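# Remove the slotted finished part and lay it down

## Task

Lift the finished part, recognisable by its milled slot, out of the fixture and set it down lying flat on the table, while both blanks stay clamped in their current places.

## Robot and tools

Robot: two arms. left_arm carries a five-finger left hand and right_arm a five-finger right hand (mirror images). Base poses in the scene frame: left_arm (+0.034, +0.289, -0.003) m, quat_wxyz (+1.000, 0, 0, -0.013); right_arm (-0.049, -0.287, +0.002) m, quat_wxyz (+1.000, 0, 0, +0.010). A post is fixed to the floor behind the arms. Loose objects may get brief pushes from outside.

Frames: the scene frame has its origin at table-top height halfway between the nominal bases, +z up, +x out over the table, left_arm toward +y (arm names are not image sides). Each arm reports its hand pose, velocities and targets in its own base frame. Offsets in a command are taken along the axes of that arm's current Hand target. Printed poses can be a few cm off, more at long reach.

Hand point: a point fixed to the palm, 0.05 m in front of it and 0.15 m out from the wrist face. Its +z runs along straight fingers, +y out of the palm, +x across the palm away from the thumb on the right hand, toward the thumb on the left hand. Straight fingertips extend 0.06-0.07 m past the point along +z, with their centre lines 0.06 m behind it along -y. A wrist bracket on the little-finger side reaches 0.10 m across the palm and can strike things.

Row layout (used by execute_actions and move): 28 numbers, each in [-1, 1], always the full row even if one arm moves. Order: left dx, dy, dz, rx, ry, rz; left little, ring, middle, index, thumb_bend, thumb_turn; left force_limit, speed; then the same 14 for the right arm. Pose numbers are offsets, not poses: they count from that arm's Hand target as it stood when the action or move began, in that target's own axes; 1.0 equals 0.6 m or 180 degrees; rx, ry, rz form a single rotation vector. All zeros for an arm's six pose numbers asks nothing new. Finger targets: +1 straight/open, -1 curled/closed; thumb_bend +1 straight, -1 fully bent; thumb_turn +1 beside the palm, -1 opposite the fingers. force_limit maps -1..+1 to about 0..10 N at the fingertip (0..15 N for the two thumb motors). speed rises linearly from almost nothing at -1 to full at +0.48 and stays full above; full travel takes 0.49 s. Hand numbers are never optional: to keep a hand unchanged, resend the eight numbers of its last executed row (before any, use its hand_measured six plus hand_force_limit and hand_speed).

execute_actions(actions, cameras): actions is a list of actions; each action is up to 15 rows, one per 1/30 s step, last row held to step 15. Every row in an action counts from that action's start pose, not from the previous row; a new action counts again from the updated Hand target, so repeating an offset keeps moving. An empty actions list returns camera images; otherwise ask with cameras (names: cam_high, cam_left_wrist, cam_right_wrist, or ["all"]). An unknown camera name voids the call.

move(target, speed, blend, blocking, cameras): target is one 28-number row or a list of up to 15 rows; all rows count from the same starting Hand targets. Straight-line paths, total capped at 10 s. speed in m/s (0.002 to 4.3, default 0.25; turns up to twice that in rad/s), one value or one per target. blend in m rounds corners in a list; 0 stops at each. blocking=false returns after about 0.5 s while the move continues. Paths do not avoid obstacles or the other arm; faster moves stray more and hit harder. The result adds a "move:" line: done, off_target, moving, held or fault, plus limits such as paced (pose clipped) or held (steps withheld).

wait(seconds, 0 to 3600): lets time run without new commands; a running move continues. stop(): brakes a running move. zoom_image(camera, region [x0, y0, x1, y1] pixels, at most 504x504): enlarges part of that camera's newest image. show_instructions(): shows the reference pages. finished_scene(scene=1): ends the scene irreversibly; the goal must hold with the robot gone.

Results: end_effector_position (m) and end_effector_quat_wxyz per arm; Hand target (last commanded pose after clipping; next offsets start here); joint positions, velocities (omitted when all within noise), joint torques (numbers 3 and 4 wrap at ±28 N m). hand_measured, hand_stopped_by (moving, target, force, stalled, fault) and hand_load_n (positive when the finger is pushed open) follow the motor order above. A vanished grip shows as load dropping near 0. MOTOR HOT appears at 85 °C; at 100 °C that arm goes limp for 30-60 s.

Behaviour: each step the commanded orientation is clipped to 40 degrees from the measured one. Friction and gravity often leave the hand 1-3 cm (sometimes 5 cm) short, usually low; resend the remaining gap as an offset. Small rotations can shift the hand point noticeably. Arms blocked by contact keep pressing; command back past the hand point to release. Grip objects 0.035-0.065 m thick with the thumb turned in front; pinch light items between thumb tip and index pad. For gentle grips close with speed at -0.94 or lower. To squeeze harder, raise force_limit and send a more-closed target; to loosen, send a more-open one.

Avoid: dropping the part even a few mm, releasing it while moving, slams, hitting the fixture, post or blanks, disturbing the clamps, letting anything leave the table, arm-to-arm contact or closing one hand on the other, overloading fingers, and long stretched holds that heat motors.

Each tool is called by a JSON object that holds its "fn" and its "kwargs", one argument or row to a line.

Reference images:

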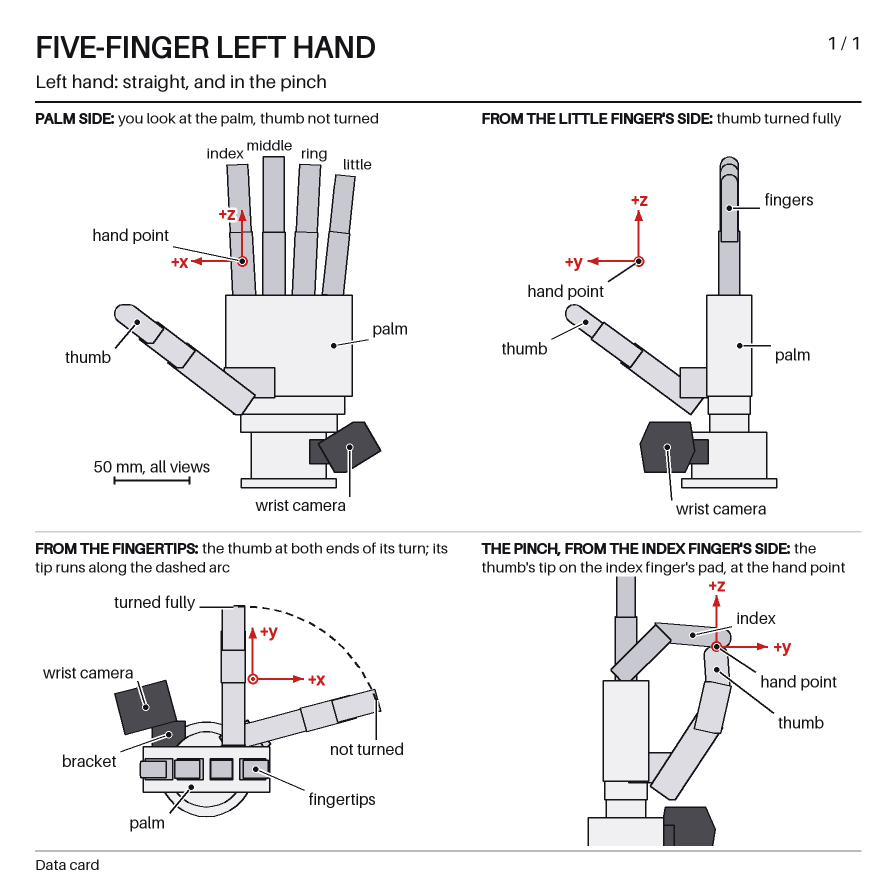

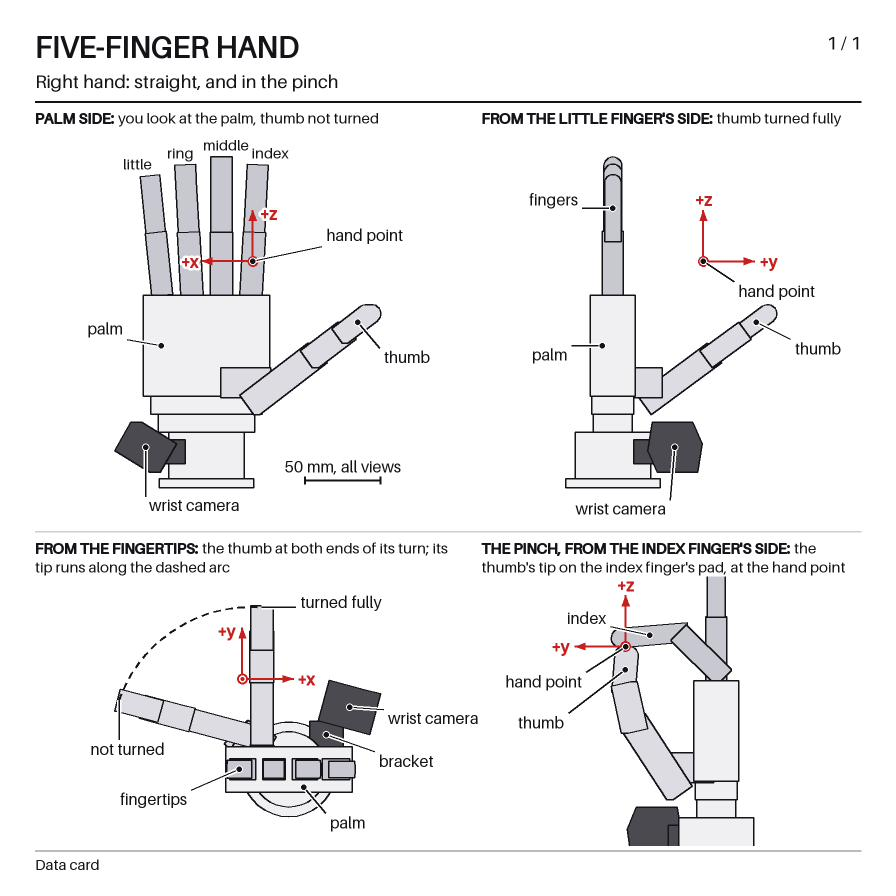

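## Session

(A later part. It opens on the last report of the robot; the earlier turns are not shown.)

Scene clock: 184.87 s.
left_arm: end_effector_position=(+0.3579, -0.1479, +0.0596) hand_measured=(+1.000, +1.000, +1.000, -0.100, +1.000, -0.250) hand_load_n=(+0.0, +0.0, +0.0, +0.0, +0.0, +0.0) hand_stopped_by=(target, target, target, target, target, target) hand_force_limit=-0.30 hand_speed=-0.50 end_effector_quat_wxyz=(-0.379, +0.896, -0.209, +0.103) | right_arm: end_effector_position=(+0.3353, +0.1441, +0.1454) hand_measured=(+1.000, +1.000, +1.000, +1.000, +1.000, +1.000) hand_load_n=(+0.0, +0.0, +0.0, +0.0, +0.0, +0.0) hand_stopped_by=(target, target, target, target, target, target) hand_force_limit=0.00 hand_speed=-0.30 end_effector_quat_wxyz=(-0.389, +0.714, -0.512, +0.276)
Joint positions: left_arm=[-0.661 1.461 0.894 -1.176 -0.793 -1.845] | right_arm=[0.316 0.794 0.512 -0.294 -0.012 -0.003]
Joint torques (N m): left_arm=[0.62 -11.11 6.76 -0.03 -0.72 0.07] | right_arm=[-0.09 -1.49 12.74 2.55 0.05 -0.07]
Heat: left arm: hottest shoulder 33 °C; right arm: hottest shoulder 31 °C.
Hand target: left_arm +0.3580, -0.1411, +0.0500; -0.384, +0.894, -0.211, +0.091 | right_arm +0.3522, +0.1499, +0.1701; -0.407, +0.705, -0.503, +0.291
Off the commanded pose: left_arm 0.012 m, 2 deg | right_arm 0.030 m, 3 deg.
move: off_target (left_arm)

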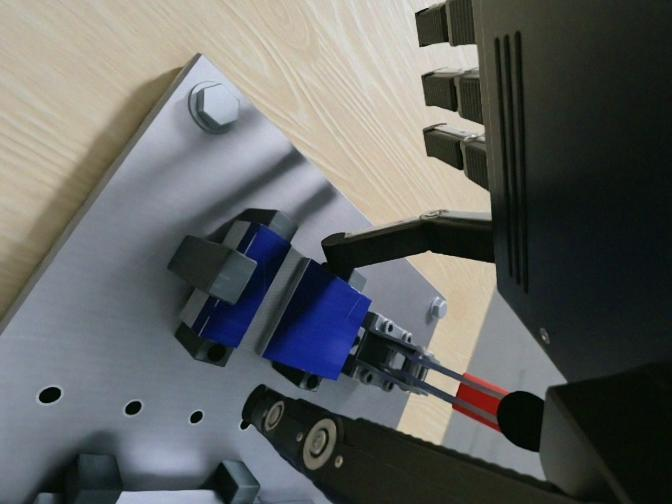

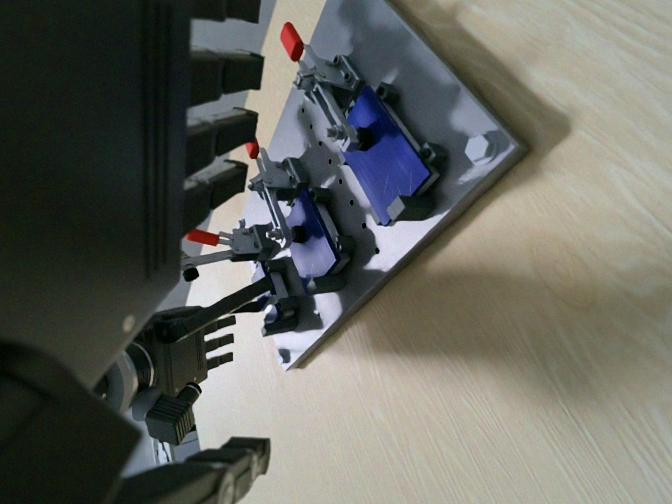

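{"fn": "move", "kwargs": {
  "target": [0,0.0103,0.0098,0,0,0,1,1,1,-0.1,1,-0.25,-0.3,-0.5,0,0,0,0,0,0,1,1,1,1,1,1,0,-0.3],
  "speed": 0.03,
  "cameras": []
}}

{"fn": "move", "kwargs": {
  "target": [0,-0.0242,-0.023,0,0,0,1,1,1,-0.1,1,-0.25,-0.3,-0.5,0,0,0,0,0,0,1,1,1,1,1,1,0,-0.3],
  "speed": 0.03,
  "cameras": ["cam_left_wrist","cam_right_wrist"]
}}

{"fn": "zoom_image", "kwargs": {
  "camera": "cam_right_wrist",
  "region": [220, 220, 320, 320]
}}

{"fn": "zoom_image", "kwargs": {
  "camera": "cam_left_wrist",
  "region": [160, 170, 460, 470]
}}

Scene clock: 186.70 s.
left_arm: end_effector_position=(+0.3584, -0.1478, +0.0514) hand_measured=(+1.000, +1.000, +1.000, -0.100, +1.000, -0.250) hand_load_n=(+0.0, +0.0, +0.0, +0.0, +0.0, +0.0) hand_stopped_by=(target, target, target, target, target, target) hand_force_limit=-0.30 hand_speed=-0.50 end_effector_quat_wxyz=(-0.379, +0.895, -0.209, +0.103) | right_arm: end_effector_position=(+0.3353, +0.1441, +0.1454) hand_measured=(+1.000, +1.000, +1.000, +1.000, +1.000, +1.000) hand_load_n=(+0.0, +0.0, -0.5, +0.0, +0.0, -0.5) hand_stopped_by=(target, target, target, target, target, target) hand_force_limit=0.00 hand_speed=-0.30 end_effector_quat_wxyz=(-0.389, +0.714, -0.512, +0.276)
Joint positions: left_arm=[-0.661 1.475 0.883 -1.151 -0.794 -1.844] | right_arm=[0.316 0.794 0.512 -0.294 -0.012 -0.003]
Joint torques (N m): left_arm=[1.61 -10.29 6.46 -0.27 -0.72 0.1] | right_arm=[-0.03 -1.44 12.72 2.58 0.05 -0.07]
Heat: left arm: hottest shoulder 33 °C; right arm: hottest shoulder 31 °C.
Hand target: left_arm +0.3580, -0.1409, +0.0414; -0.384, +0.894, -0.211, +0.091 | right_arm +0.3522, +0.1499, +0.1701; -0.407, +0.705, -0.503, +0.291
Off the commanded pose: left_arm 0.012 m, 2 deg | right_arm 0.030 m, 3 deg.
move: off_target (left_arm)

Scene clock: 187.73 s.
left_arm: end_effector_position=(+0.3507, -0.1418, +0.0514) hand_measured=(+1.000, +1.000, +1.000, -0.100, +1.000, -0.250) hand_load_n=(-0.5, +0.0, +0.0, +0.0, +0.0, +0.0) hand_stopped_by=(target, target, target, target, target, target) hand_force_limit=-0.30 hand_speed=-0.50 end_effector_quat_wxyz=(-0.387, +0.892, -0.216, +0.087) | right_arm: end_effector_position=(+0.3353, +0.1441, +0.1454) hand_measured=(+1.000, +1.000, +1.000, +1.000, +1.000, +1.000) hand_load_n=(+0.0, -0.5, +0.0, -0.5, +0.0, +0.0) hand_stopped_by=(target, target, target, target, target, target) hand_force_limit=0.00 hand_speed=-0.30 end_effector_quat_wxyz=(-0.389, +0.714, -0.512, +0.276)
Joint positions: left_arm=[-0.661 1.475 0.883 -1.189 -0.794 -1.844] | right_arm=[0.316 0.794 0.512 -0.294 -0.012 -0.003]
Joint torques (N m): left_arm=[0.91 -13.45 8.14 -0.8 -0.71 0.05] | right_arm=[-0.03 -1.49 12.72 2.58 0.05 -0.07]
Heat: left arm: hottest shoulder 33 °C; right arm: hottest shoulder 31 °C.
Hand target: left_arm +0.3580, -0.1410, +0.0615; -0.384, +0.894, -0.211, +0.091 | right_arm +0.3522, +0.1499, +0.1701; -0.407, +0.705, -0.503, +0.291
Off the commanded pose: left_arm 0.012 m, 1 deg | right_arm 0.030 m, 3 deg.
move: off_target (left_arm)

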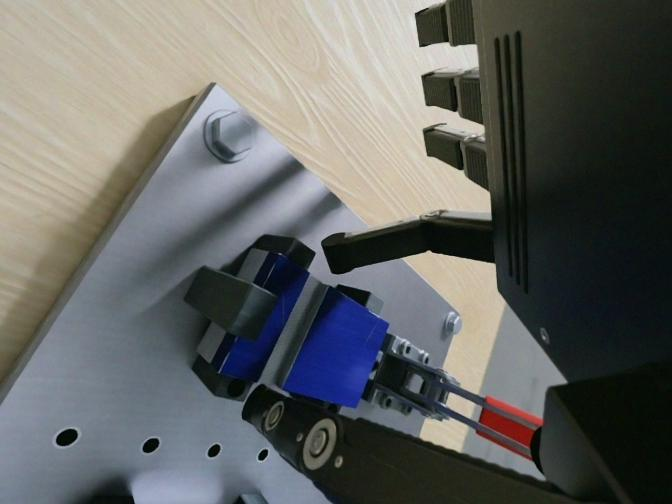

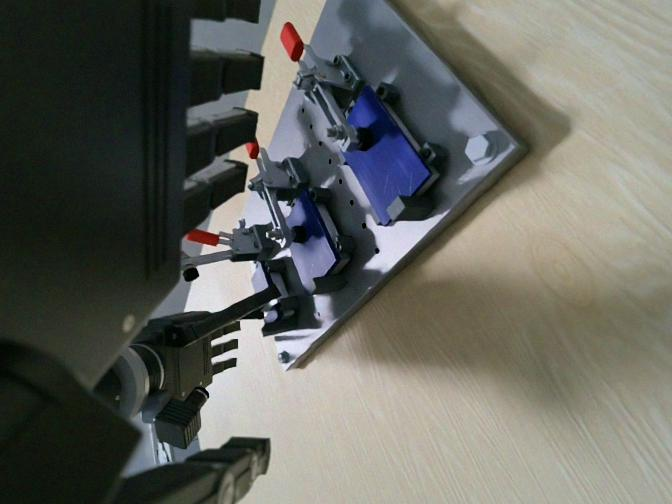

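Scaled by 5.040 from the camera's image (finer frame: 960x720).

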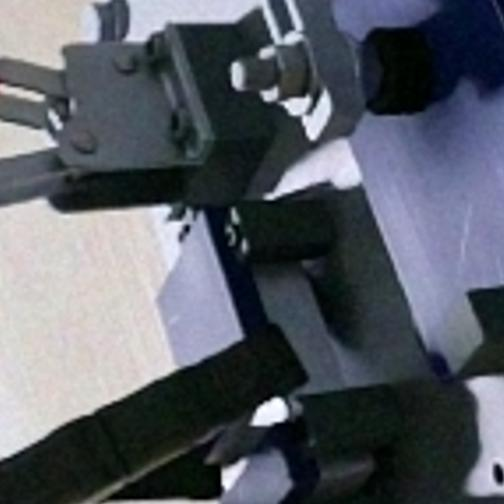

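Scaled by 1.680 from the camera's image (finer frame: 960x720).

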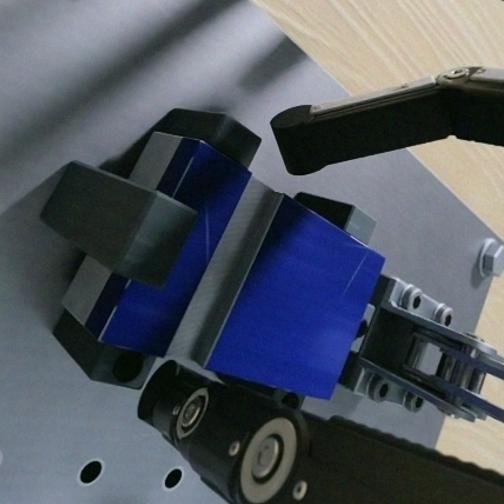

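{"fn": "move", "kwargs": {
  "target": [0.0193,-0.0027,-0.0047,0,0,0,1,1,1,-0.1,1,-0.25,-0.3,-0.5,0,0,0,0,0,0,1,1,1,1,1,1,0,-0.3],
  "speed": 0.03,
  "cameras": []
}}

Scene clock: 188.93 s.
left_arm: end_effector_position=(+0.3562, -0.1449, +0.0574) hand_measured=(+1.000, +1.000, +1.000, -0.100, +1.000, -0.250) hand_load_n=(+0.0, +0.0, +0.0, +0.0, +0.0, +0.0) hand_stopped_by=(target, target, target, target, target, target) hand_force_limit=-0.30 hand_speed=-0.50 end_effector_quat_wxyz=(-0.385, +0.893, -0.215, +0.090) | right_arm: end_effector_position=(+0.3353, +0.1441, +0.1454) hand_measured=(+1.000, +1.000, +1.000, +1.000, +1.000, +1.000) hand_load_n=(+0.0, +0.0, +0.0, +0.0, +0.0, -0.5) hand_stopped_by=(target, target, target, target, target, target) hand_force_limit=0.00 hand_speed=-0.30 end_effector_quat_wxyz=(-0.389, +0.714, -0.512, +0.276)
Joint positions: left_arm=[-0.658 1.475 0.902 -1.197 -0.794 -1.839] | right_arm=[0.316 0.794 0.512 -0.294 -0.012 -0.003]
Joint torques (N m): left_arm=[0.73 -12.1 9.57 -0.85 -0.71 0.09] | right_arm=[-0.09 -1.44 12.74 2.55 0.06 -0.07]
Heat: left arm: hottest shoulder 33 °C; right arm: hottest shoulder 31 °C.
Hand target: left_arm +0.3680, -0.1471, +0.0646; -0.384, +0.894, -0.211, +0.091 | right_arm +0.3522, +0.1499, +0.1701; -0.407, +0.705, -0.503, +0.291
Off the commanded pose: left_arm 0.014 m, 1 deg | right_arm 0.030 m, 3 deg.
move: off_target (left_arm)

{"fn": "move", "kwargs": {
  "target": [0,0.0085,0.008,0,0,0,1,1,1,-0.1,1,-0.25,-0.3,-0.5,0,0,0,0,0,0,1,1,1,1,1,1,0,-0.3],
  "speed": 0.03,
  "cameras": ["cam_left_wrist","cam_right_wrist"]
}}

{"fn": "zoom_image", "kwargs": {
  "camera": "cam_right_wrist",
  "region": [220, 220, 320, 320]
}}

{"fn": "zoom_image", "kwargs": {
  "camera": "cam_left_wrist",
  "region": [160, 170, 460, 470]
}}

Scene clock: 189.80 s.
left_arm: end_effector_position=(+0.3562, -0.1449, +0.0574) hand_measured=(+1.000, +1.000, +1.000, -0.100, +1.000, -0.250) hand_load_n=(+0.0, +0.0, +0.0, +0.0, +0.0, +0.0) hand_stopped_by=(target, target, target, target, target, target) hand_force_limit=-0.30 hand_speed=-0.50 end_effector_quat_wxyz=(-0.385, +0.893, -0.215, +0.090) | right_arm: end_effector_position=(+0.3353, +0.1441, +0.1454) hand_measured=(+1.000, +1.000, +1.000, +1.000, +1.000, +1.000) hand_load_n=(+0.0, +0.0, +0.0, +0.0, +0.0, -0.5) hand_stopped_by=(target, target, target, target, target, target) hand_force_limit=0.00 hand_speed=-0.30 end_effector_quat_wxyz=(-0.389, +0.714, -0.512, +0.276)
Joint positions: left_arm=[-0.658 1.475 0.902 -1.197 -0.794 -1.839] | right_arm=[0.316 0.794 0.512 -0.294 -0.012 -0.003]
Joint torques (N m): left_arm=[0.32 -10.64 8.79 -0.02 -0.74 0.07] | right_arm=[-0.03 -1.49 12.71 2.59 0.05 -0.07]
Heat: left arm: hottest elbow 33 °C; right arm: hottest shoulder 31 °C.
Hand target: left_arm +0.3680, -0.1471, +0.0576; -0.384, +0.894, -0.211, +0.091 | right_arm +0.3522, +0.1499, +0.1701; -0.407, +0.705, -0.503, +0.291
Off the commanded pose: left_arm 0.012 m, 1 deg | right_arm 0.030 m, 3 deg.
move: off_target (left_arm)

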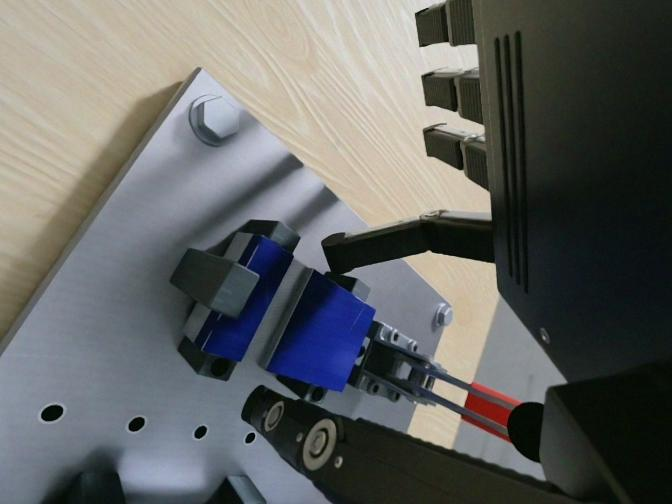

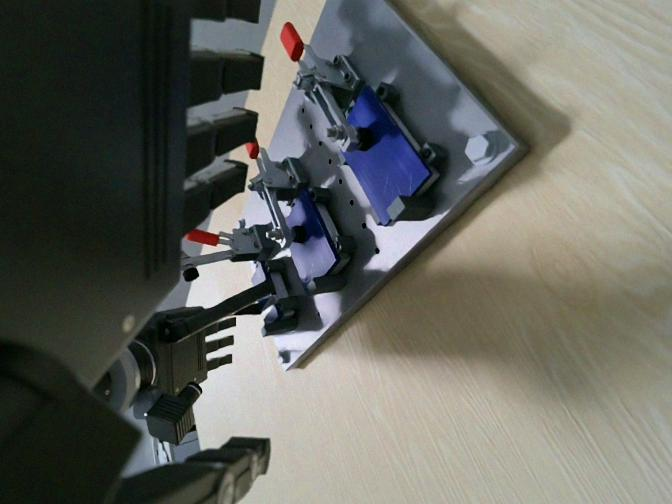

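Scaled by 5.040 from the camera's image (finer frame: 960x720).

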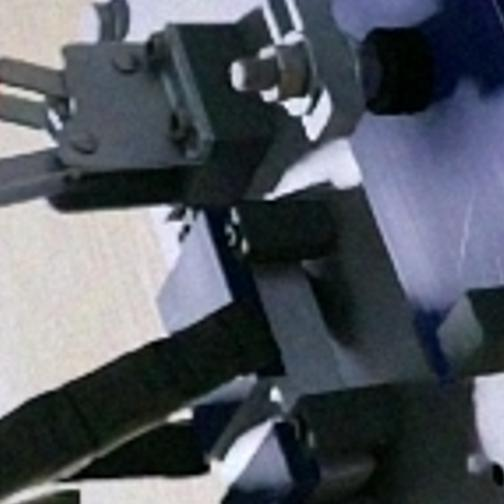

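Scaled by 1.680 from the camera's image (finer frame: 960x720).

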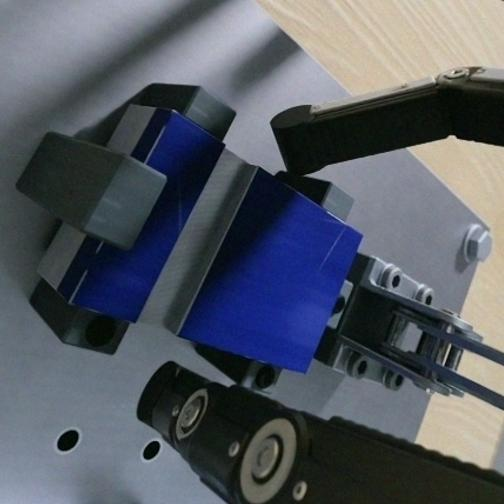

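{"fn": "move", "kwargs": {
  "target": [0,0.0085,0.008,0,0,0,1,1,1,-0.1,1,-0.25,-0.3,-0.5,0,0,0,0,0,0,1,1,1,1,1,1,0,-0.3],
  "speed": 0.03,
  "cameras": []
}}

Scene clock: 190.80 s.
left_arm: end_effector_position=(+0.3597, -0.1476, +0.0532) hand_measured=(+1.000, +1.000, +1.000, -0.100, +1.000, -0.250) hand_load_n=(+0.0, +0.0, +0.0, +0.0, +0.0, +0.0) hand_stopped_by=(target, target, target, target, target, target) hand_force_limit=-0.30 hand_speed=-0.50 end_effector_quat_wxyz=(-0.383, +0.894, -0.213, +0.094) | right_arm: end_effector_position=(+0.3353, +0.1441, +0.1454) hand_measured=(+1.000, +1.000, +1.000, +1.000, +1.000, +1.000) hand_load_n=(+0.0, +0.0, +0.0, -0.5, +0.0, +0.0) hand_stopped_by=(target, target, target, target, target, target) hand_force_limit=0.00 hand_speed=-0.30 end_effector_quat_wxyz=(-0.389, +0.714, -0.512, +0.276)
Joint positions: left_arm=[-0.658 1.486 0.902 -1.176 -0.794 -1.839] | right_arm=[0.316 0.794 0.512 -0.294 -0.012 -0.003]
Joint torques (N m): left_arm=[0.62 -10.87 8.16 -0.24 -0.68 0.07] | right_arm=[-0.09 -1.44 12.75 2.55 0.05 -0.07]
Heat: left arm: hottest elbow 33 °C; right arm: hottest shoulder 31 °C.
Hand target: left_arm +0.3680, -0.1472, +0.0506; -0.384, +0.894, -0.211, +0.091 | right_arm +0.3522, +0.1499, +0.1701; -0.407, +0.705, -0.503, +0.291
Off the commanded pose: left_arm 0.009 m, 0 deg | right_arm 0.030 m, 3 deg.
move: done

{"fn": "move", "kwargs": {
  "target": [0,0,0,0,0,0,1,1,1,-0.55,0.1,-0.25,-0.7,-0.94,0,0,0,0,0,0,1,1,1,1,1,1,0,-0.3],
  "speed": 0.03,
  "cameras": ["cam_left_wrist","cam_right_wrist"]
}}

{"fn": "zoom_image", "kwargs": {
  "camera": "cam_right_wrist",
  "region": [220, 220, 320, 320]
}}

{"fn": "zoom_image", "kwargs": {
  "camera": "cam_left_wrist",
  "region": [160, 170, 460, 470]
}}

Scene clock: 192.60 s.
left_arm: end_effector_position=(+0.3609, -0.1447, +0.0533) hand_measured=(+1.000, +1.000, +1.000, -0.212, +0.894, -0.250) hand_load_n=(+0.0, +0.0, +0.0, +1.5, +2.0, +0.0) hand_stopped_by=(target, target, target, force, force, target) hand_force_limit=-0.70 hand_speed=-0.94 end_effector_quat_wxyz=(-0.386, +0.893, -0.212, +0.093) | right_arm: end_effector_position=(+0.3353, +0.1441, +0.1454) hand_measured=(+1.000, +1.000, +1.000, +1.000, +1.000, +1.000) hand_load_n=(+0.0, +0.0, -0.5, +0.0, +0.0, +0.0) hand_stopped_by=(target, target, target, target, target, target) hand_force_limit=0.00 hand_speed=-0.30 end_effector_quat_wxyz=(-0.389, +0.714, -0.512, +0.276)
Joint positions: left_arm=[-0.651 1.487 0.902 -1.176 -0.798 -1.837] | right_arm=[0.316 0.794 0.512 -0.294 -0.012 -0.003]
Joint torques (N m): left_arm=[-0.15 -9.58 8.05 -0.4 -0.59 0.09] | right_arm=[0.03 -1.49 12.74 2.58 0.05 -0.07]
Heat: left arm: hottest elbow 33 °C; right arm: hottest shoulder 31 °C.
Hand target: left_arm +0.3679, -0.1472, +0.0505; -0.384, +0.894, -0.211, +0.091 | right_arm +0.3522, +0.1499, +0.1701; -0.407, +0.705, -0.503, +0.291
Off the commanded pose: left_arm 0.008 m, 0 deg | right_arm 0.030 m, 3 deg.
move: done

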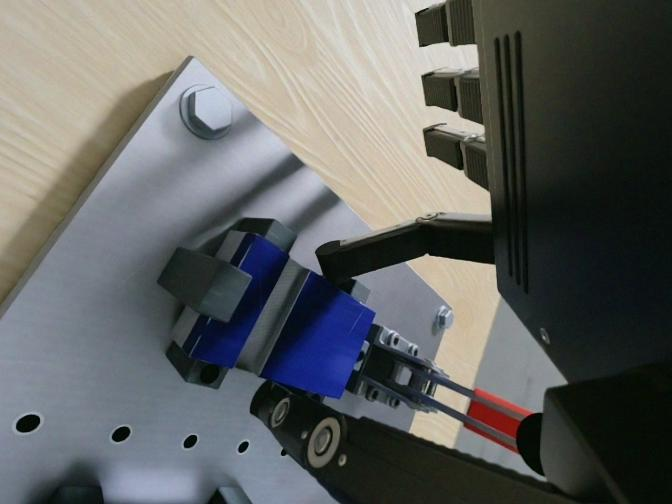

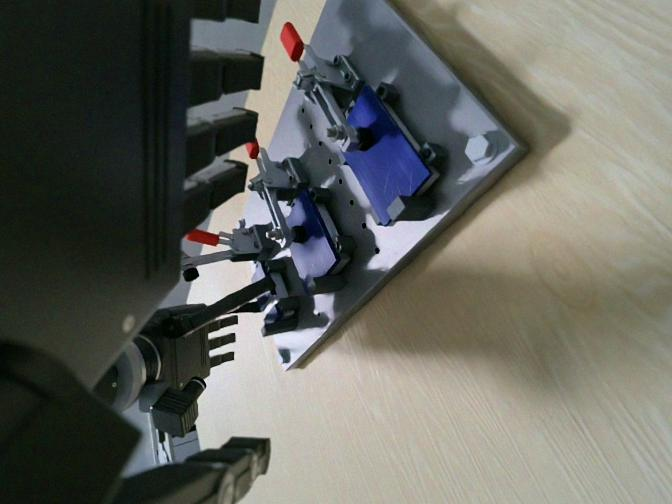

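Scaled by 5.040 from the camera's image (finer frame: 960x720).

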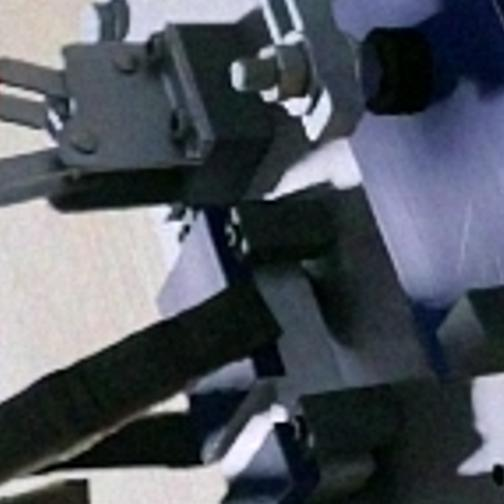

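Scaled by 1.680 from the camera's image (finer frame: 960x720).

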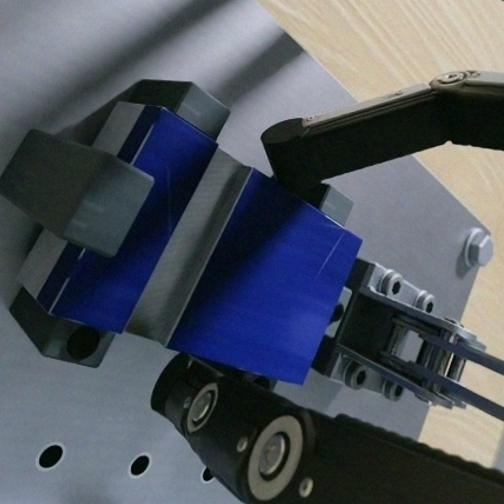

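{"fn": "move", "kwargs": {
  "target": [0,0,0,0,0,0,1,1,1,-0.55,0.0,-0.25,0.0,-0.94,0,0,0,0,0,0,1,1,1,1,1,1,0,-0.3],
  "speed": 0.03,
  "cameras": []
}}

{"fn": "move", "kwargs": {
  "target": [0.0089,0.0123,-0.013,0,0,0,1,1,1,-0.55,0.0,-0.25,0.0,-0.94,0,0,0,0,0,0,1,1,1,1,1,1,0,-0.3],
  "speed": 0.03,
  "cameras": ["cam_left_wrist"]
}}

Scene clock: 193.87 s.
left_arm: end_effector_position=(+0.3608, -0.1447, +0.0532) hand_measured=(+1.000, +1.000, +1.000, -0.212, +0.846, -0.250) hand_load_n=(+0.0, -0.5, +0.0, +3.5, +7.5, +1.5) hand_stopped_by=(target, target, target, force, force, target) hand_force_limit=0.00 hand_speed=-0.94 end_effector_quat_wxyz=(-0.385, +0.893, -0.212, +0.093) | right_arm: end_effector_position=(+0.3353, +0.1441, +0.1454) hand_measured=(+1.000, +1.000, +1.000, +1.000, +1.000, +1.000) hand_load_n=(+0.0, -0.5, +0.0, +0.0, +0.0, +0.0) hand_stopped_by=(target, target, target, target, target, target) hand_force_limit=0.00 hand_speed=-0.30 end_effector_quat_wxyz=(-0.389, +0.714, -0.512, +0.276)
Joint positions: left_arm=[-0.651 1.487 0.902 -1.176 -0.798 -1.837] | right_arm=[0.316 0.794 0.512 -0.294 -0.012 -0.003]
Joint torques (N m): left_arm=[0.56 -11.16 8.17 -0.14 -0.58 0.07] | right_arm=[-0.03 -1.49 12.74 2.56 0.05 -0.07]
Heat: left arm: hottest elbow 33 °C; right arm: hottest shoulder 31 °C.
Hand target: left_arm +0.3679, -0.1472, +0.0505; -0.384, +0.894, -0.211, +0.091 | right_arm +0.3522, +0.1499, +0.1701; -0.407, +0.705, -0.503, +0.291
Off the commanded pose: left_arm 0.008 m, 0 deg | right_arm 0.030 m, 3 deg.
move: done

Scene clock: 194.73 s.
left_arm: end_effector_position=(+0.3605, -0.1453, +0.0532) hand_measured=(+1.000, +1.000, +1.000, -0.212, +0.846, -0.250) hand_load_n=(+0.0, +0.0, +0.0, +3.5, +7.0, +1.0) hand_stopped_by=(target, target, target, force, force, target) hand_force_limit=0.00 hand_speed=-0.94 end_effector_quat_wxyz=(-0.387, +0.894, -0.210, +0.089) | right_arm: end_effector_position=(+0.3353, +0.1441, +0.1454) hand_measured=(+1.000, +1.000, +1.000, +1.000, +1.000, +1.000) hand_load_n=(+0.0, +0.0, +0.0, -0.5, +0.0, +0.0) hand_stopped_by=(target, target, target, target, target, target) hand_force_limit=0.00 hand_speed=-0.30 end_effector_quat_wxyz=(-0.389, +0.714, -0.512, +0.276)
Joint positions: left_arm=[-0.653 1.495 0.911 -1.192 -0.795 -1.85] | right_arm=[0.316 0.794 0.512 -0.294 -0.012 -0.003]
Joint torques (N m): left_arm=[-1.38 -9.23 9.31 -0.65 -0.45 -0.13] | right_arm=[-0.03 -1.44 12.72 2.56 0.05 -0.07]
Heat: left arm: hottest elbow 33 °C; right arm: hottest shoulder 31 °C.
Hand target: left_arm +0.3678, -0.1591, +0.0505; -0.384, +0.894, -0.211, +0.091 | right_arm +0.3522, +0.1499, +0.1701; -0.407, +0.705, -0.503, +0.291
Off the commanded pose: left_arm 0.016 m, 0 deg | right_arm 0.030 m, 3 deg.
move: off_target (left_arm)

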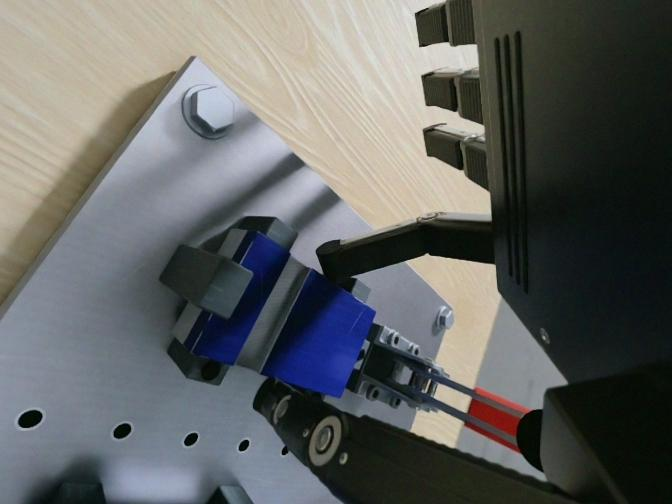

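{"fn": "move", "kwargs": {
  "target": [0,-0.0145,-0.0138,0,0,0,1,1,1,-0.55,0.0,-0.25,0.0,-0.94,0,0,0,0,0,0,1,1,1,1,1,1,0,-0.3],
  "speed": 0.03,
  "cameras": ["cam_left_wrist"]
}}

{"fn": "move", "kwargs": {
  "target": [0,-0.0121,-0.0115,0,0,0,1,1,1,-0.55,0.0,-0.25,0.0,-0.94,0,0,0,0,0,0,1,1,1,1,1,1,0,-0.3],
  "speed": 0.03,
  "cameras": ["cam_left_wrist","cam_right_wrist"]
}}

{"fn": "zoom_image", "kwargs": {
  "camera": "cam_right_wrist",
  "region": [220, 220, 320, 320]
}}

{"fn": "zoom_image", "kwargs": {
  "camera": "cam_left_wrist",
  "region": [160, 170, 460, 470]
}}

Scene clock: 195.83 s.
left_arm: end_effector_position=(+0.3598, -0.1451, +0.0578) hand_measured=(+1.000, +1.000, +1.000, -0.212, +0.844, -0.250) hand_load_n=(+0.0, +0.0, -0.5, +0.5, +0.0, +0.5) hand_stopped_by=(target, target, target, force, force, target) hand_force_limit=0.00 hand_speed=-0.94 end_effector_quat_wxyz=(-0.389, +0.893, -0.210, +0.082) | right_arm: end_effector_position=(+0.3353, +0.1441, +0.1454) hand_measured=(+1.000, +1.000, +1.000, +1.000, +1.000, +1.000) hand_load_n=(+0.0, +0.0, +0.0, +0.0, +0.0, -0.5) hand_stopped_by=(target, target, target, target, target, target) hand_force_limit=0.00 hand_speed=-0.30 end_effector_quat_wxyz=(-0.389, +0.714, -0.512, +0.276)
Joint positions: left_arm=[-0.653 1.495 0.925 -1.223 -0.793 -1.855] | right_arm=[0.316 0.794 0.512 -0.294 -0.012 -0.003]
Joint torques (N m): left_arm=[-1.14 -11.16 9.29 -0.5 -0.5 -0.1] | right_arm=[-0.09 -1.44 12.74 2.56 0.05 -0.07]
Heat: left arm: hottest elbow 33 °C; right arm: hottest shoulder 31 °C.
Hand target: left_arm +0.3678, -0.1590, +0.0625; -0.384, +0.894, -0.211, +0.091 | right_arm +0.3522, +0.1499, +0.1701; -0.407, +0.705, -0.503, +0.291
Off the commanded pose: left_arm 0.017 m, 1 deg | right_arm 0.030 m, 3 deg.
move: off_target (left_arm)

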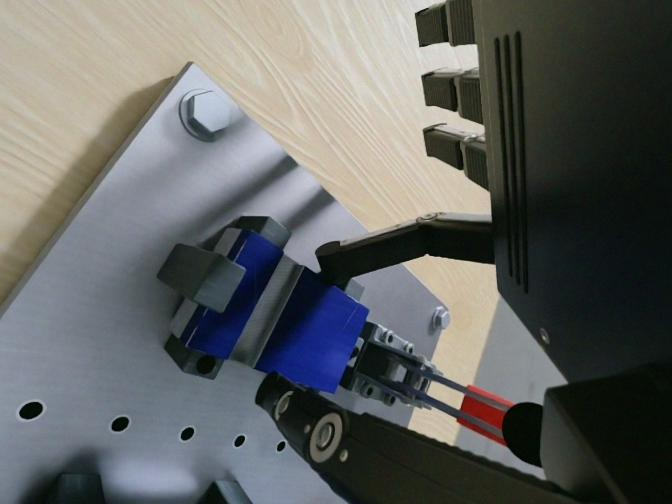

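Scene clock: 196.57 s.
left_arm: end_effector_position=(+0.3585, -0.1445, +0.0612) hand_measured=(+1.000, +1.000, +1.000, -0.212, +0.844, -0.250) hand_load_n=(+0.0, +0.0, +0.0, +0.5, +0.0, +0.0) hand_stopped_by=(target, target, target, force, force, target) hand_force_limit=0.00 hand_speed=-0.94 end_effector_quat_wxyz=(-0.391, +0.892, -0.213, +0.076) | right_arm: end_effector_position=(+0.3353, +0.1441, +0.1454) hand_measured=(+1.000, +1.000, +1.000, +1.000, +1.000, +1.000) hand_load_n=(+0.0, +0.0, +0.0, +0.0, +0.0, +0.0) hand_stopped_by=(target, target, target, target, target, target) hand_force_limit=0.00 hand_speed=-0.30 end_effector_quat_wxyz=(-0.389, +0.714, -0.512, +0.276)
Joint positions: left_arm=[-0.653 1.495 0.936 -1.248 -0.792 -1.855] | right_arm=[0.316 0.794 0.512 -0.294 -0.012 -0.003]
Joint torques (N m): left_arm=[-0.79 -13.27 9.61 -0.75 -0.56 -0.12] | right_arm=[-0.03 -1.44 12.72 2.58 0.05 -0.07]
Heat: left arm: hottest elbow 33 °C; right arm: hottest shoulder 31 °C.
Hand target: left_arm +0.3679, -0.1591, +0.0726; -0.384, +0.894, -0.211, +0.091 | right_arm +0.3522, +0.1499, +0.1701; -0.407, +0.705, -0.503, +0.291
Off the commanded pose: left_arm 0.021 m, 2 deg | right_arm 0.030 m, 3 deg.
move: off_target (left_arm)

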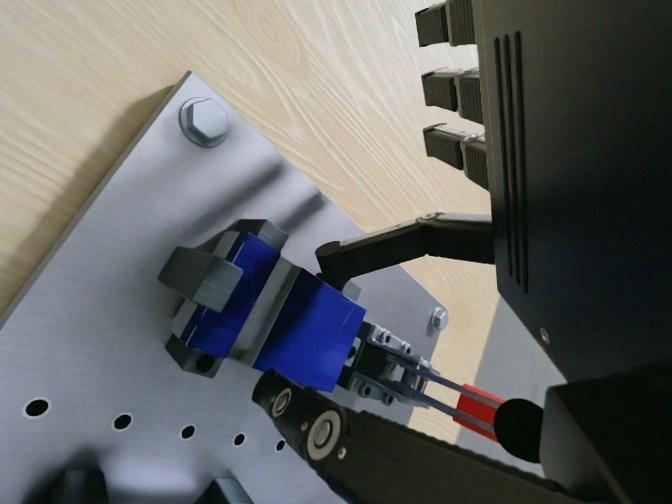

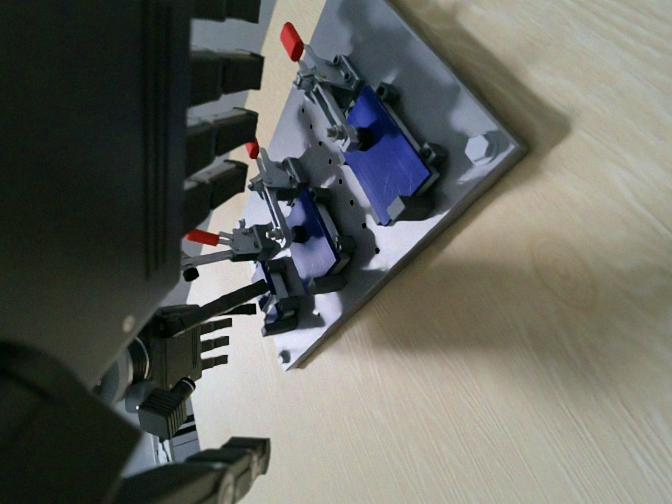

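Scaled by 5.040 from the camera's image (finer frame: 960x720).

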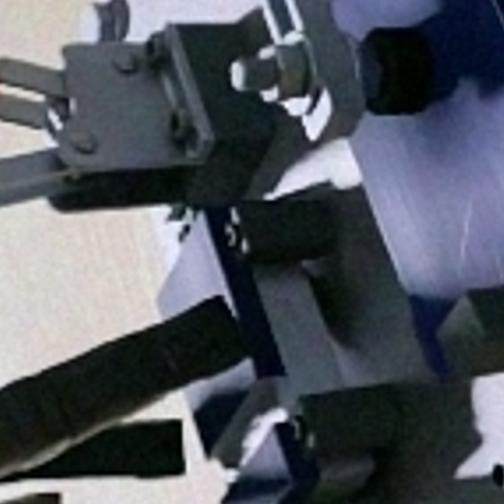

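Scaled by 1.680 from the camera's image (finer frame: 960x720).

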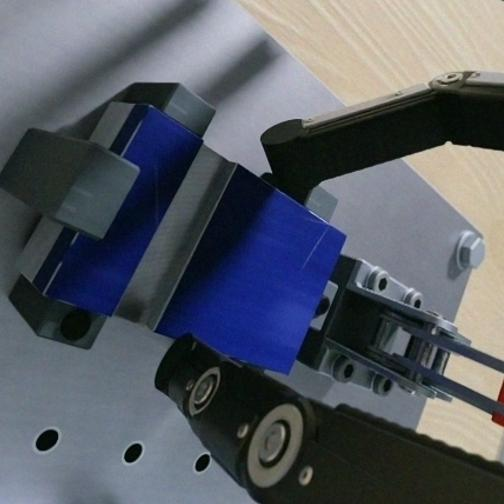

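{"fn": "move", "kwargs": {
  "target": [
    [0,0,0,0,0,0,1,1,1,-0.1,1,-0.25,-0.3,-0.5,0,0,0,0,0,0,1,1,1,1,1,1,0,-0.3],
    [-0.0193,0.0308,0.0393,0,0,0,1,1,1,-0.1,1,-0.25,-0.3,-0.5,0,0,0,0,0,0,1,1,1,1,1,1,0,-0.3]
  ],
  "speed": 0.03,
  "cameras": ["cam_left_wrist"]
}}

Scene clock: 200.70 s.
left_arm: end_effector_position=(+0.3629, -0.1478, +0.0517) hand_measured=(+1.000, +1.000, +1.000, -0.100, +1.000, -0.250) hand_load_n=(+0.0, -0.5, +0.0, +0.0, +0.0, +0.0) hand_stopped_by=(target, target, target, target, target, target) hand_force_limit=-0.30 hand_speed=-0.50 end_effector_quat_wxyz=(-0.382, +0.896, -0.204, +0.095) | right_arm: end_effector_position=(+0.3353, +0.1441, +0.1454) hand_measured=(+1.000, +1.000, +1.000, +1.000, +1.000, +1.000) hand_load_n=(+0.0, +0.0, +0.0, +0.0, +0.0, +0.0) hand_stopped_by=(target, target, target, target, target, target) hand_force_limit=0.00 hand_speed=-0.30 end_effector_quat_wxyz=(-0.389, +0.714, -0.512, +0.276)
Joint positions: left_arm=[-0.653 1.495 0.907 -1.173 -0.792 -1.855] | right_arm=[0.316 0.794 0.512 -0.294 -0.012 -0.003]
Joint torques (N m): left_arm=[-0.97 -12.1 6.28 -0.21 -0.66 -0.11] | right_arm=[-0.09 -1.44 12.72 2.56 0.05 -0.06]
Heat: left arm: hottest shoulder 33 °C; right arm: hottest elbow 32 °C.
Hand target: left_arm +0.3595, -0.1500, +0.0430; -0.384, +0.894, -0.211, +0.091 | right_arm +0.3522, +0.1499, +0.1701; -0.407, +0.705, -0.503, +0.291
Off the commanded pose: left_arm 0.010 m, 1 deg | right_arm 0.030 m, 3 deg.
move: done

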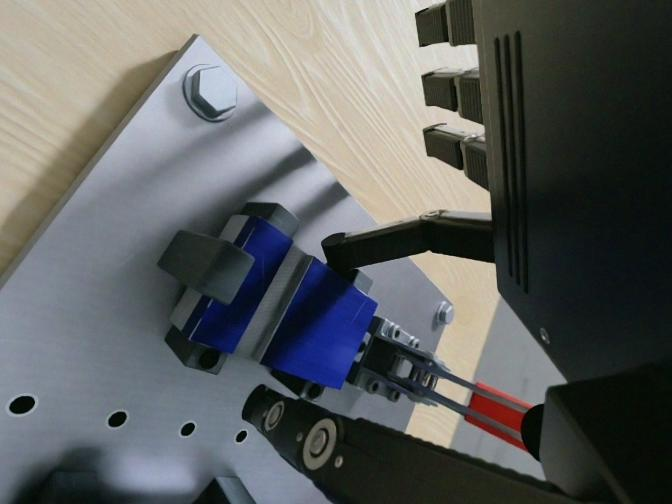

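{"fn": "move", "kwargs": {
  "target": [0.0195,-0.017,-0.0233,0,0,0,1,1,1,-0.1,1,-0.25,-0.3,-0.5,0,0,0,0,0,0,1,1,1,1,1,1,0,-0.3],
  "speed": 0.03,
  "cameras": ["cam_left_wrist"]
}}

Scene clock: 202.37 s.
left_arm: end_effector_position=(+0.3603, -0.1457, +0.0556) hand_measured=(+1.000, +1.000, +1.000, -0.100, +1.000, -0.250) hand_load_n=(+0.0, +0.0, +0.0, +0.0, +0.0, +0.0) hand_stopped_by=(target, target, target, target, target, target) hand_force_limit=-0.30 hand_speed=-0.50 end_effector_quat_wxyz=(-0.387, +0.894, -0.209, +0.086) | right_arm: end_effector_position=(+0.3353, +0.1441, +0.1454) hand_measured=(+1.000, +1.000, +1.000, +1.000, +1.000, +1.000) hand_load_n=(+0.0, +0.0, +0.0, +0.0, +0.0, +0.0) hand_stopped_by=(target, target, target, target, target, target) hand_force_limit=0.00 hand_speed=-0.30 end_effector_quat_wxyz=(-0.389, +0.714, -0.512, +0.276)
Joint positions: left_arm=[-0.653 1.495 0.919 -1.209 -0.792 -1.855] | right_arm=[0.316 0.794 0.512 -0.294 -0.012 -0.003]
Joint torques (N m): left_arm=[-1.08 -10.11 9.44 -0.76 -0.63 -0.1] | right_arm=[-0.09 -1.49 12.74 2.56 0.05 -0.07]
Heat: left arm: hottest shoulder 33 °C; right arm: hottest elbow 32 °C.
Hand target: left_arm +0.3686, -0.1580, +0.0600; -0.384, +0.894, -0.211, +0.091 | right_arm +0.3522, +0.1499, +0.1701; -0.407, +0.705, -0.503, +0.291
Off the commanded pose: left_arm 0.015 m, 1 deg | right_arm 0.030 m, 3 deg.
move: off_target (left_arm)

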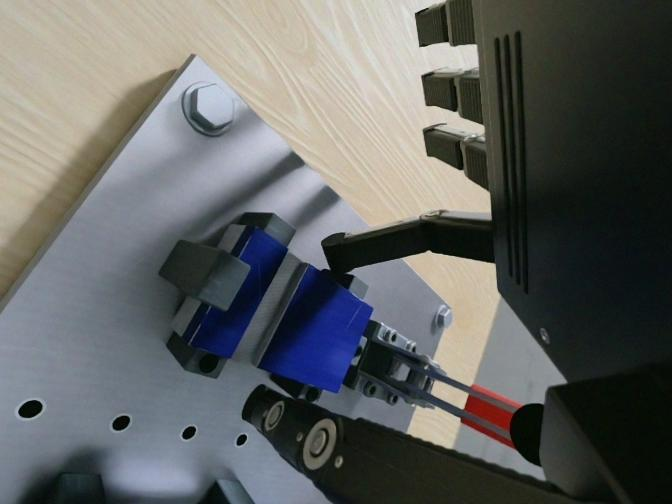

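{"fn": "move", "kwargs": {
  "target": [
    [-0.0195,0.0206,0.0268,0,0,0,1,1,1,-0.1,1,-0.25,-0.3,-0.5,0,0,0,0,0,0,1,1,1,1,1,1,0,-0.3],
    [0,0.0036,0.0034,0,0,0,1,1,1,-0.1,1,-0.25,-0.3,-0.5,0,0,0,0,0,0,1,1,1,1,1,1,0,-0.3]
  ],
  "speed": 0.03,
  "cameras": []
}}

Scene clock: 204.77 s.
left_arm: end_effector_position=(+0.3605, -0.1459, +0.0541) hand_measured=(+1.000, +1.000, +1.000, -0.100, +1.000, -0.250) hand_load_n=(+0.0, +0.0, +0.0, +0.0, +0.0, +0.0) hand_stopped_by=(target, target, target, target, target, target) hand_force_limit=-0.30 hand_speed=-0.50 end_effector_quat_wxyz=(-0.386, +0.895, -0.208, +0.087) | right_arm: end_effector_position=(+0.3353, +0.1441, +0.1454) hand_measured=(+1.000, +1.000, +1.000, +1.000, +1.000, +1.000) hand_load_n=(-0.5, +0.0, +0.0, +0.0, +0.0, +0.0) hand_stopped_by=(target, target, target, target, target, target) hand_force_limit=0.00 hand_speed=-0.30 end_effector_quat_wxyz=(-0.389, +0.714, -0.512, +0.276)
Joint positions: left_arm=[-0.653 1.496 0.915 -1.2 -0.792 -1.855] | right_arm=[0.316 0.794 0.512 -0.294 -0.012 -0.003]
Joint torques (N m): left_arm=[-0.26 -10.58 9.39 -1.07 -0.57 -0.04] | right_arm=[-0.09 -1.49 12.74 2.55 0.05 -0.07]
Heat: left arm: hottest shoulder 33 °C; right arm: hottest elbow 32 °C.
Hand target: left_arm +0.3686, -0.1580, +0.0570; -0.384, +0.894, -0.211, +0.091 | right_arm +0.3522, +0.1499, +0.1701; -0.407, +0.705, -0.503, +0.291
Off the commanded pose: left_arm 0.015 m, 1 deg | right_arm 0.030 m, 3 deg.
move: off_target (left_arm)

{"fn": "move", "kwargs": {
  "target": [0,0,0,0,0,0,1,1,1,-0.5,1,-0.25,-0.8,-0.94,0,0,0,0,0,0,1,1,1,1,1,1,0,-0.3],
  "speed": 0.03,
  "cameras": []
}}

{"fn": "move", "kwargs": {
  "target": [0,0,0,0,0,0,1,1,1,-0.5,-0.1,-0.25,0.45,-0.94,0,0,0,0,0,0,1,1,1,1,1,1,0,-0.3],
  "speed": 0.03,
  "cameras": ["cam_left_wrist","cam_right_wrist"]
}}

{"fn": "zoom_image", "kwargs": {
  "camera": "cam_right_wrist",
  "region": [220, 220, 320, 320]
}}

Scene clock: 205.90 s.
left_arm: end_effector_position=(+0.3597, -0.1452, +0.0539) hand_measured=(+1.000, +1.000, +1.000, -0.196, +1.000, -0.250) hand_load_n=(+0.0, +0.0, -0.5, +1.0, +0.0, +0.0) hand_stopped_by=(target, target, target, force, target, target) hand_force_limit=-0.80 hand_speed=-0.94 end_effector_quat_wxyz=(-0.387, +0.894, -0.209, +0.085) | right_arm: end_effector_position=(+0.3353, +0.1441, +0.1454) hand_measured=(+1.000, +1.000, +1.000, +1.000, +1.000, +1.000) hand_load_n=(+0.0, +0.0, +0.0, +0.0, +0.0, +0.0) hand_stopped_by=(target, target, target, target, target, target) hand_force_limit=0.00 hand_speed=-0.30 end_effector_quat_wxyz=(-0.389, +0.714, -0.512, +0.276)
Joint positions: left_arm=[-0.653 1.496 0.915 -1.204 -0.792 -1.855] | right_arm=[0.316 0.794 0.512 -0.294 -0.012 -0.003]
Joint torques (N m): left_arm=[-1.14 -11.05 9.44 -0.8 -0.59 -0.08] | right_arm=[-0.09 -1.49 12.74 2.58 0.05 -0.07]
Heat: left arm: hottest shoulder 33 °C; right arm: hottest elbow 32 °C.
Hand target: left_arm +0.3685, -0.1579, +0.0569; -0.384, +0.894, -0.211, +0.091 | right_arm +0.3522, +0.1499, +0.1701; -0.407, +0.705, -0.503, +0.291
Off the commanded pose: left_arm 0.016 m, 1 deg | right_arm 0.030 m, 3 deg.
move: done

Scene clock: 208.57 s.
left_arm: end_effector_position=(+0.3599, -0.1455, +0.0546) hand_measured=(+1.000, +1.000, +1.000, -0.194, +0.792, -0.250) hand_load_n=(+0.0, +0.0, +0.0, +5.5, +10.5, +2.5) hand_stopped_by=(target, target, target, force, force, target) hand_force_limit=0.45 hand_speed=-0.94 end_effector_quat_wxyz=(-0.387, +0.894, -0.209, +0.085) | right_arm: end_effector_position=(+0.3353, +0.1441, +0.1454) hand_measured=(+1.000, +1.000, +1.000, +1.000, +1.000, +1.000) hand_load_n=(+0.0, +0.0, -0.5, +0.0, +0.0, -0.5) hand_stopped_by=(target, target, target, target, target, target) hand_force_limit=0.00 hand_speed=-0.30 end_effector_quat_wxyz=(-0.389, +0.714, -0.512, +0.276)
Joint positions: left_arm=[-0.653 1.496 0.917 -1.206 -0.792 -1.855] | right_arm=[0.316 0.794 0.512 -0.294 -0.012 -0.003]
Joint torques (N m): left_arm=[-0.67 -10.87 9.32 -0.59 -0.62 -0.09] | right_arm=[-0.09 -1.49 12.74 2.56 0.04 -0.07]
Heat: left arm: hottest elbow 33 °C; right arm: hottest elbow 33 °C.
Hand target: left_arm +0.3686, -0.1580, +0.0570; -0.384, +0.894, -0.211, +0.091 | right_arm +0.3522, +0.1499, +0.1701; -0.407, +0.705, -0.503, +0.291
Off the commanded pose: left_arm 0.015 m, 1 deg | right_arm 0.030 m, 3 deg.
move: done

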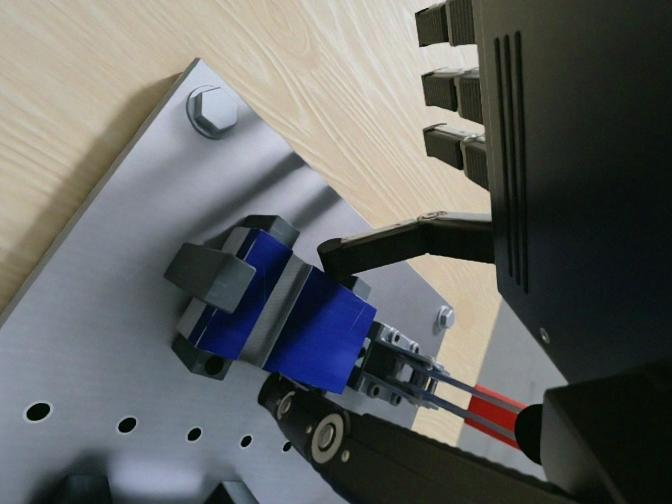

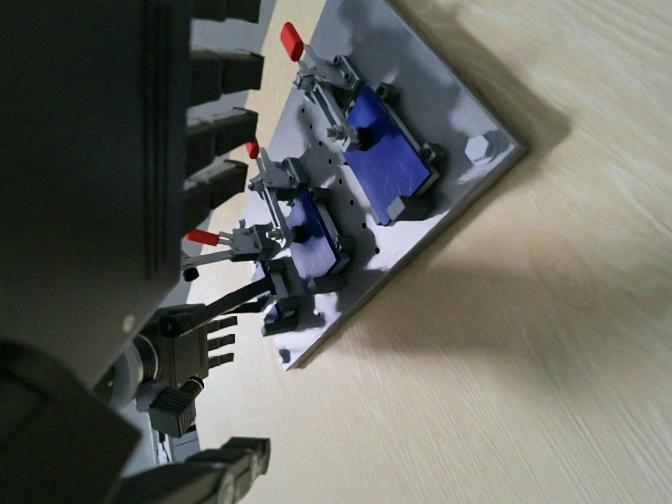

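Scaled by 5.040 from the camera's image (finer frame: 960x720).

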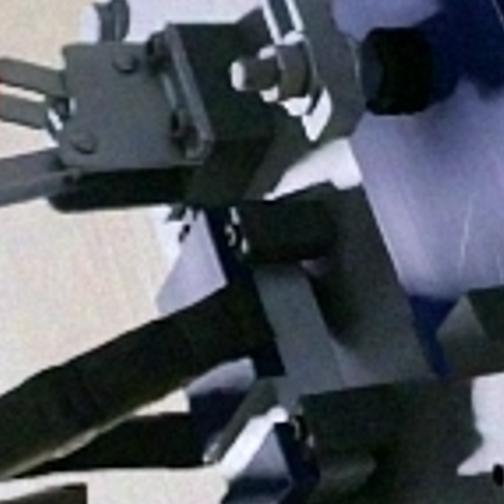

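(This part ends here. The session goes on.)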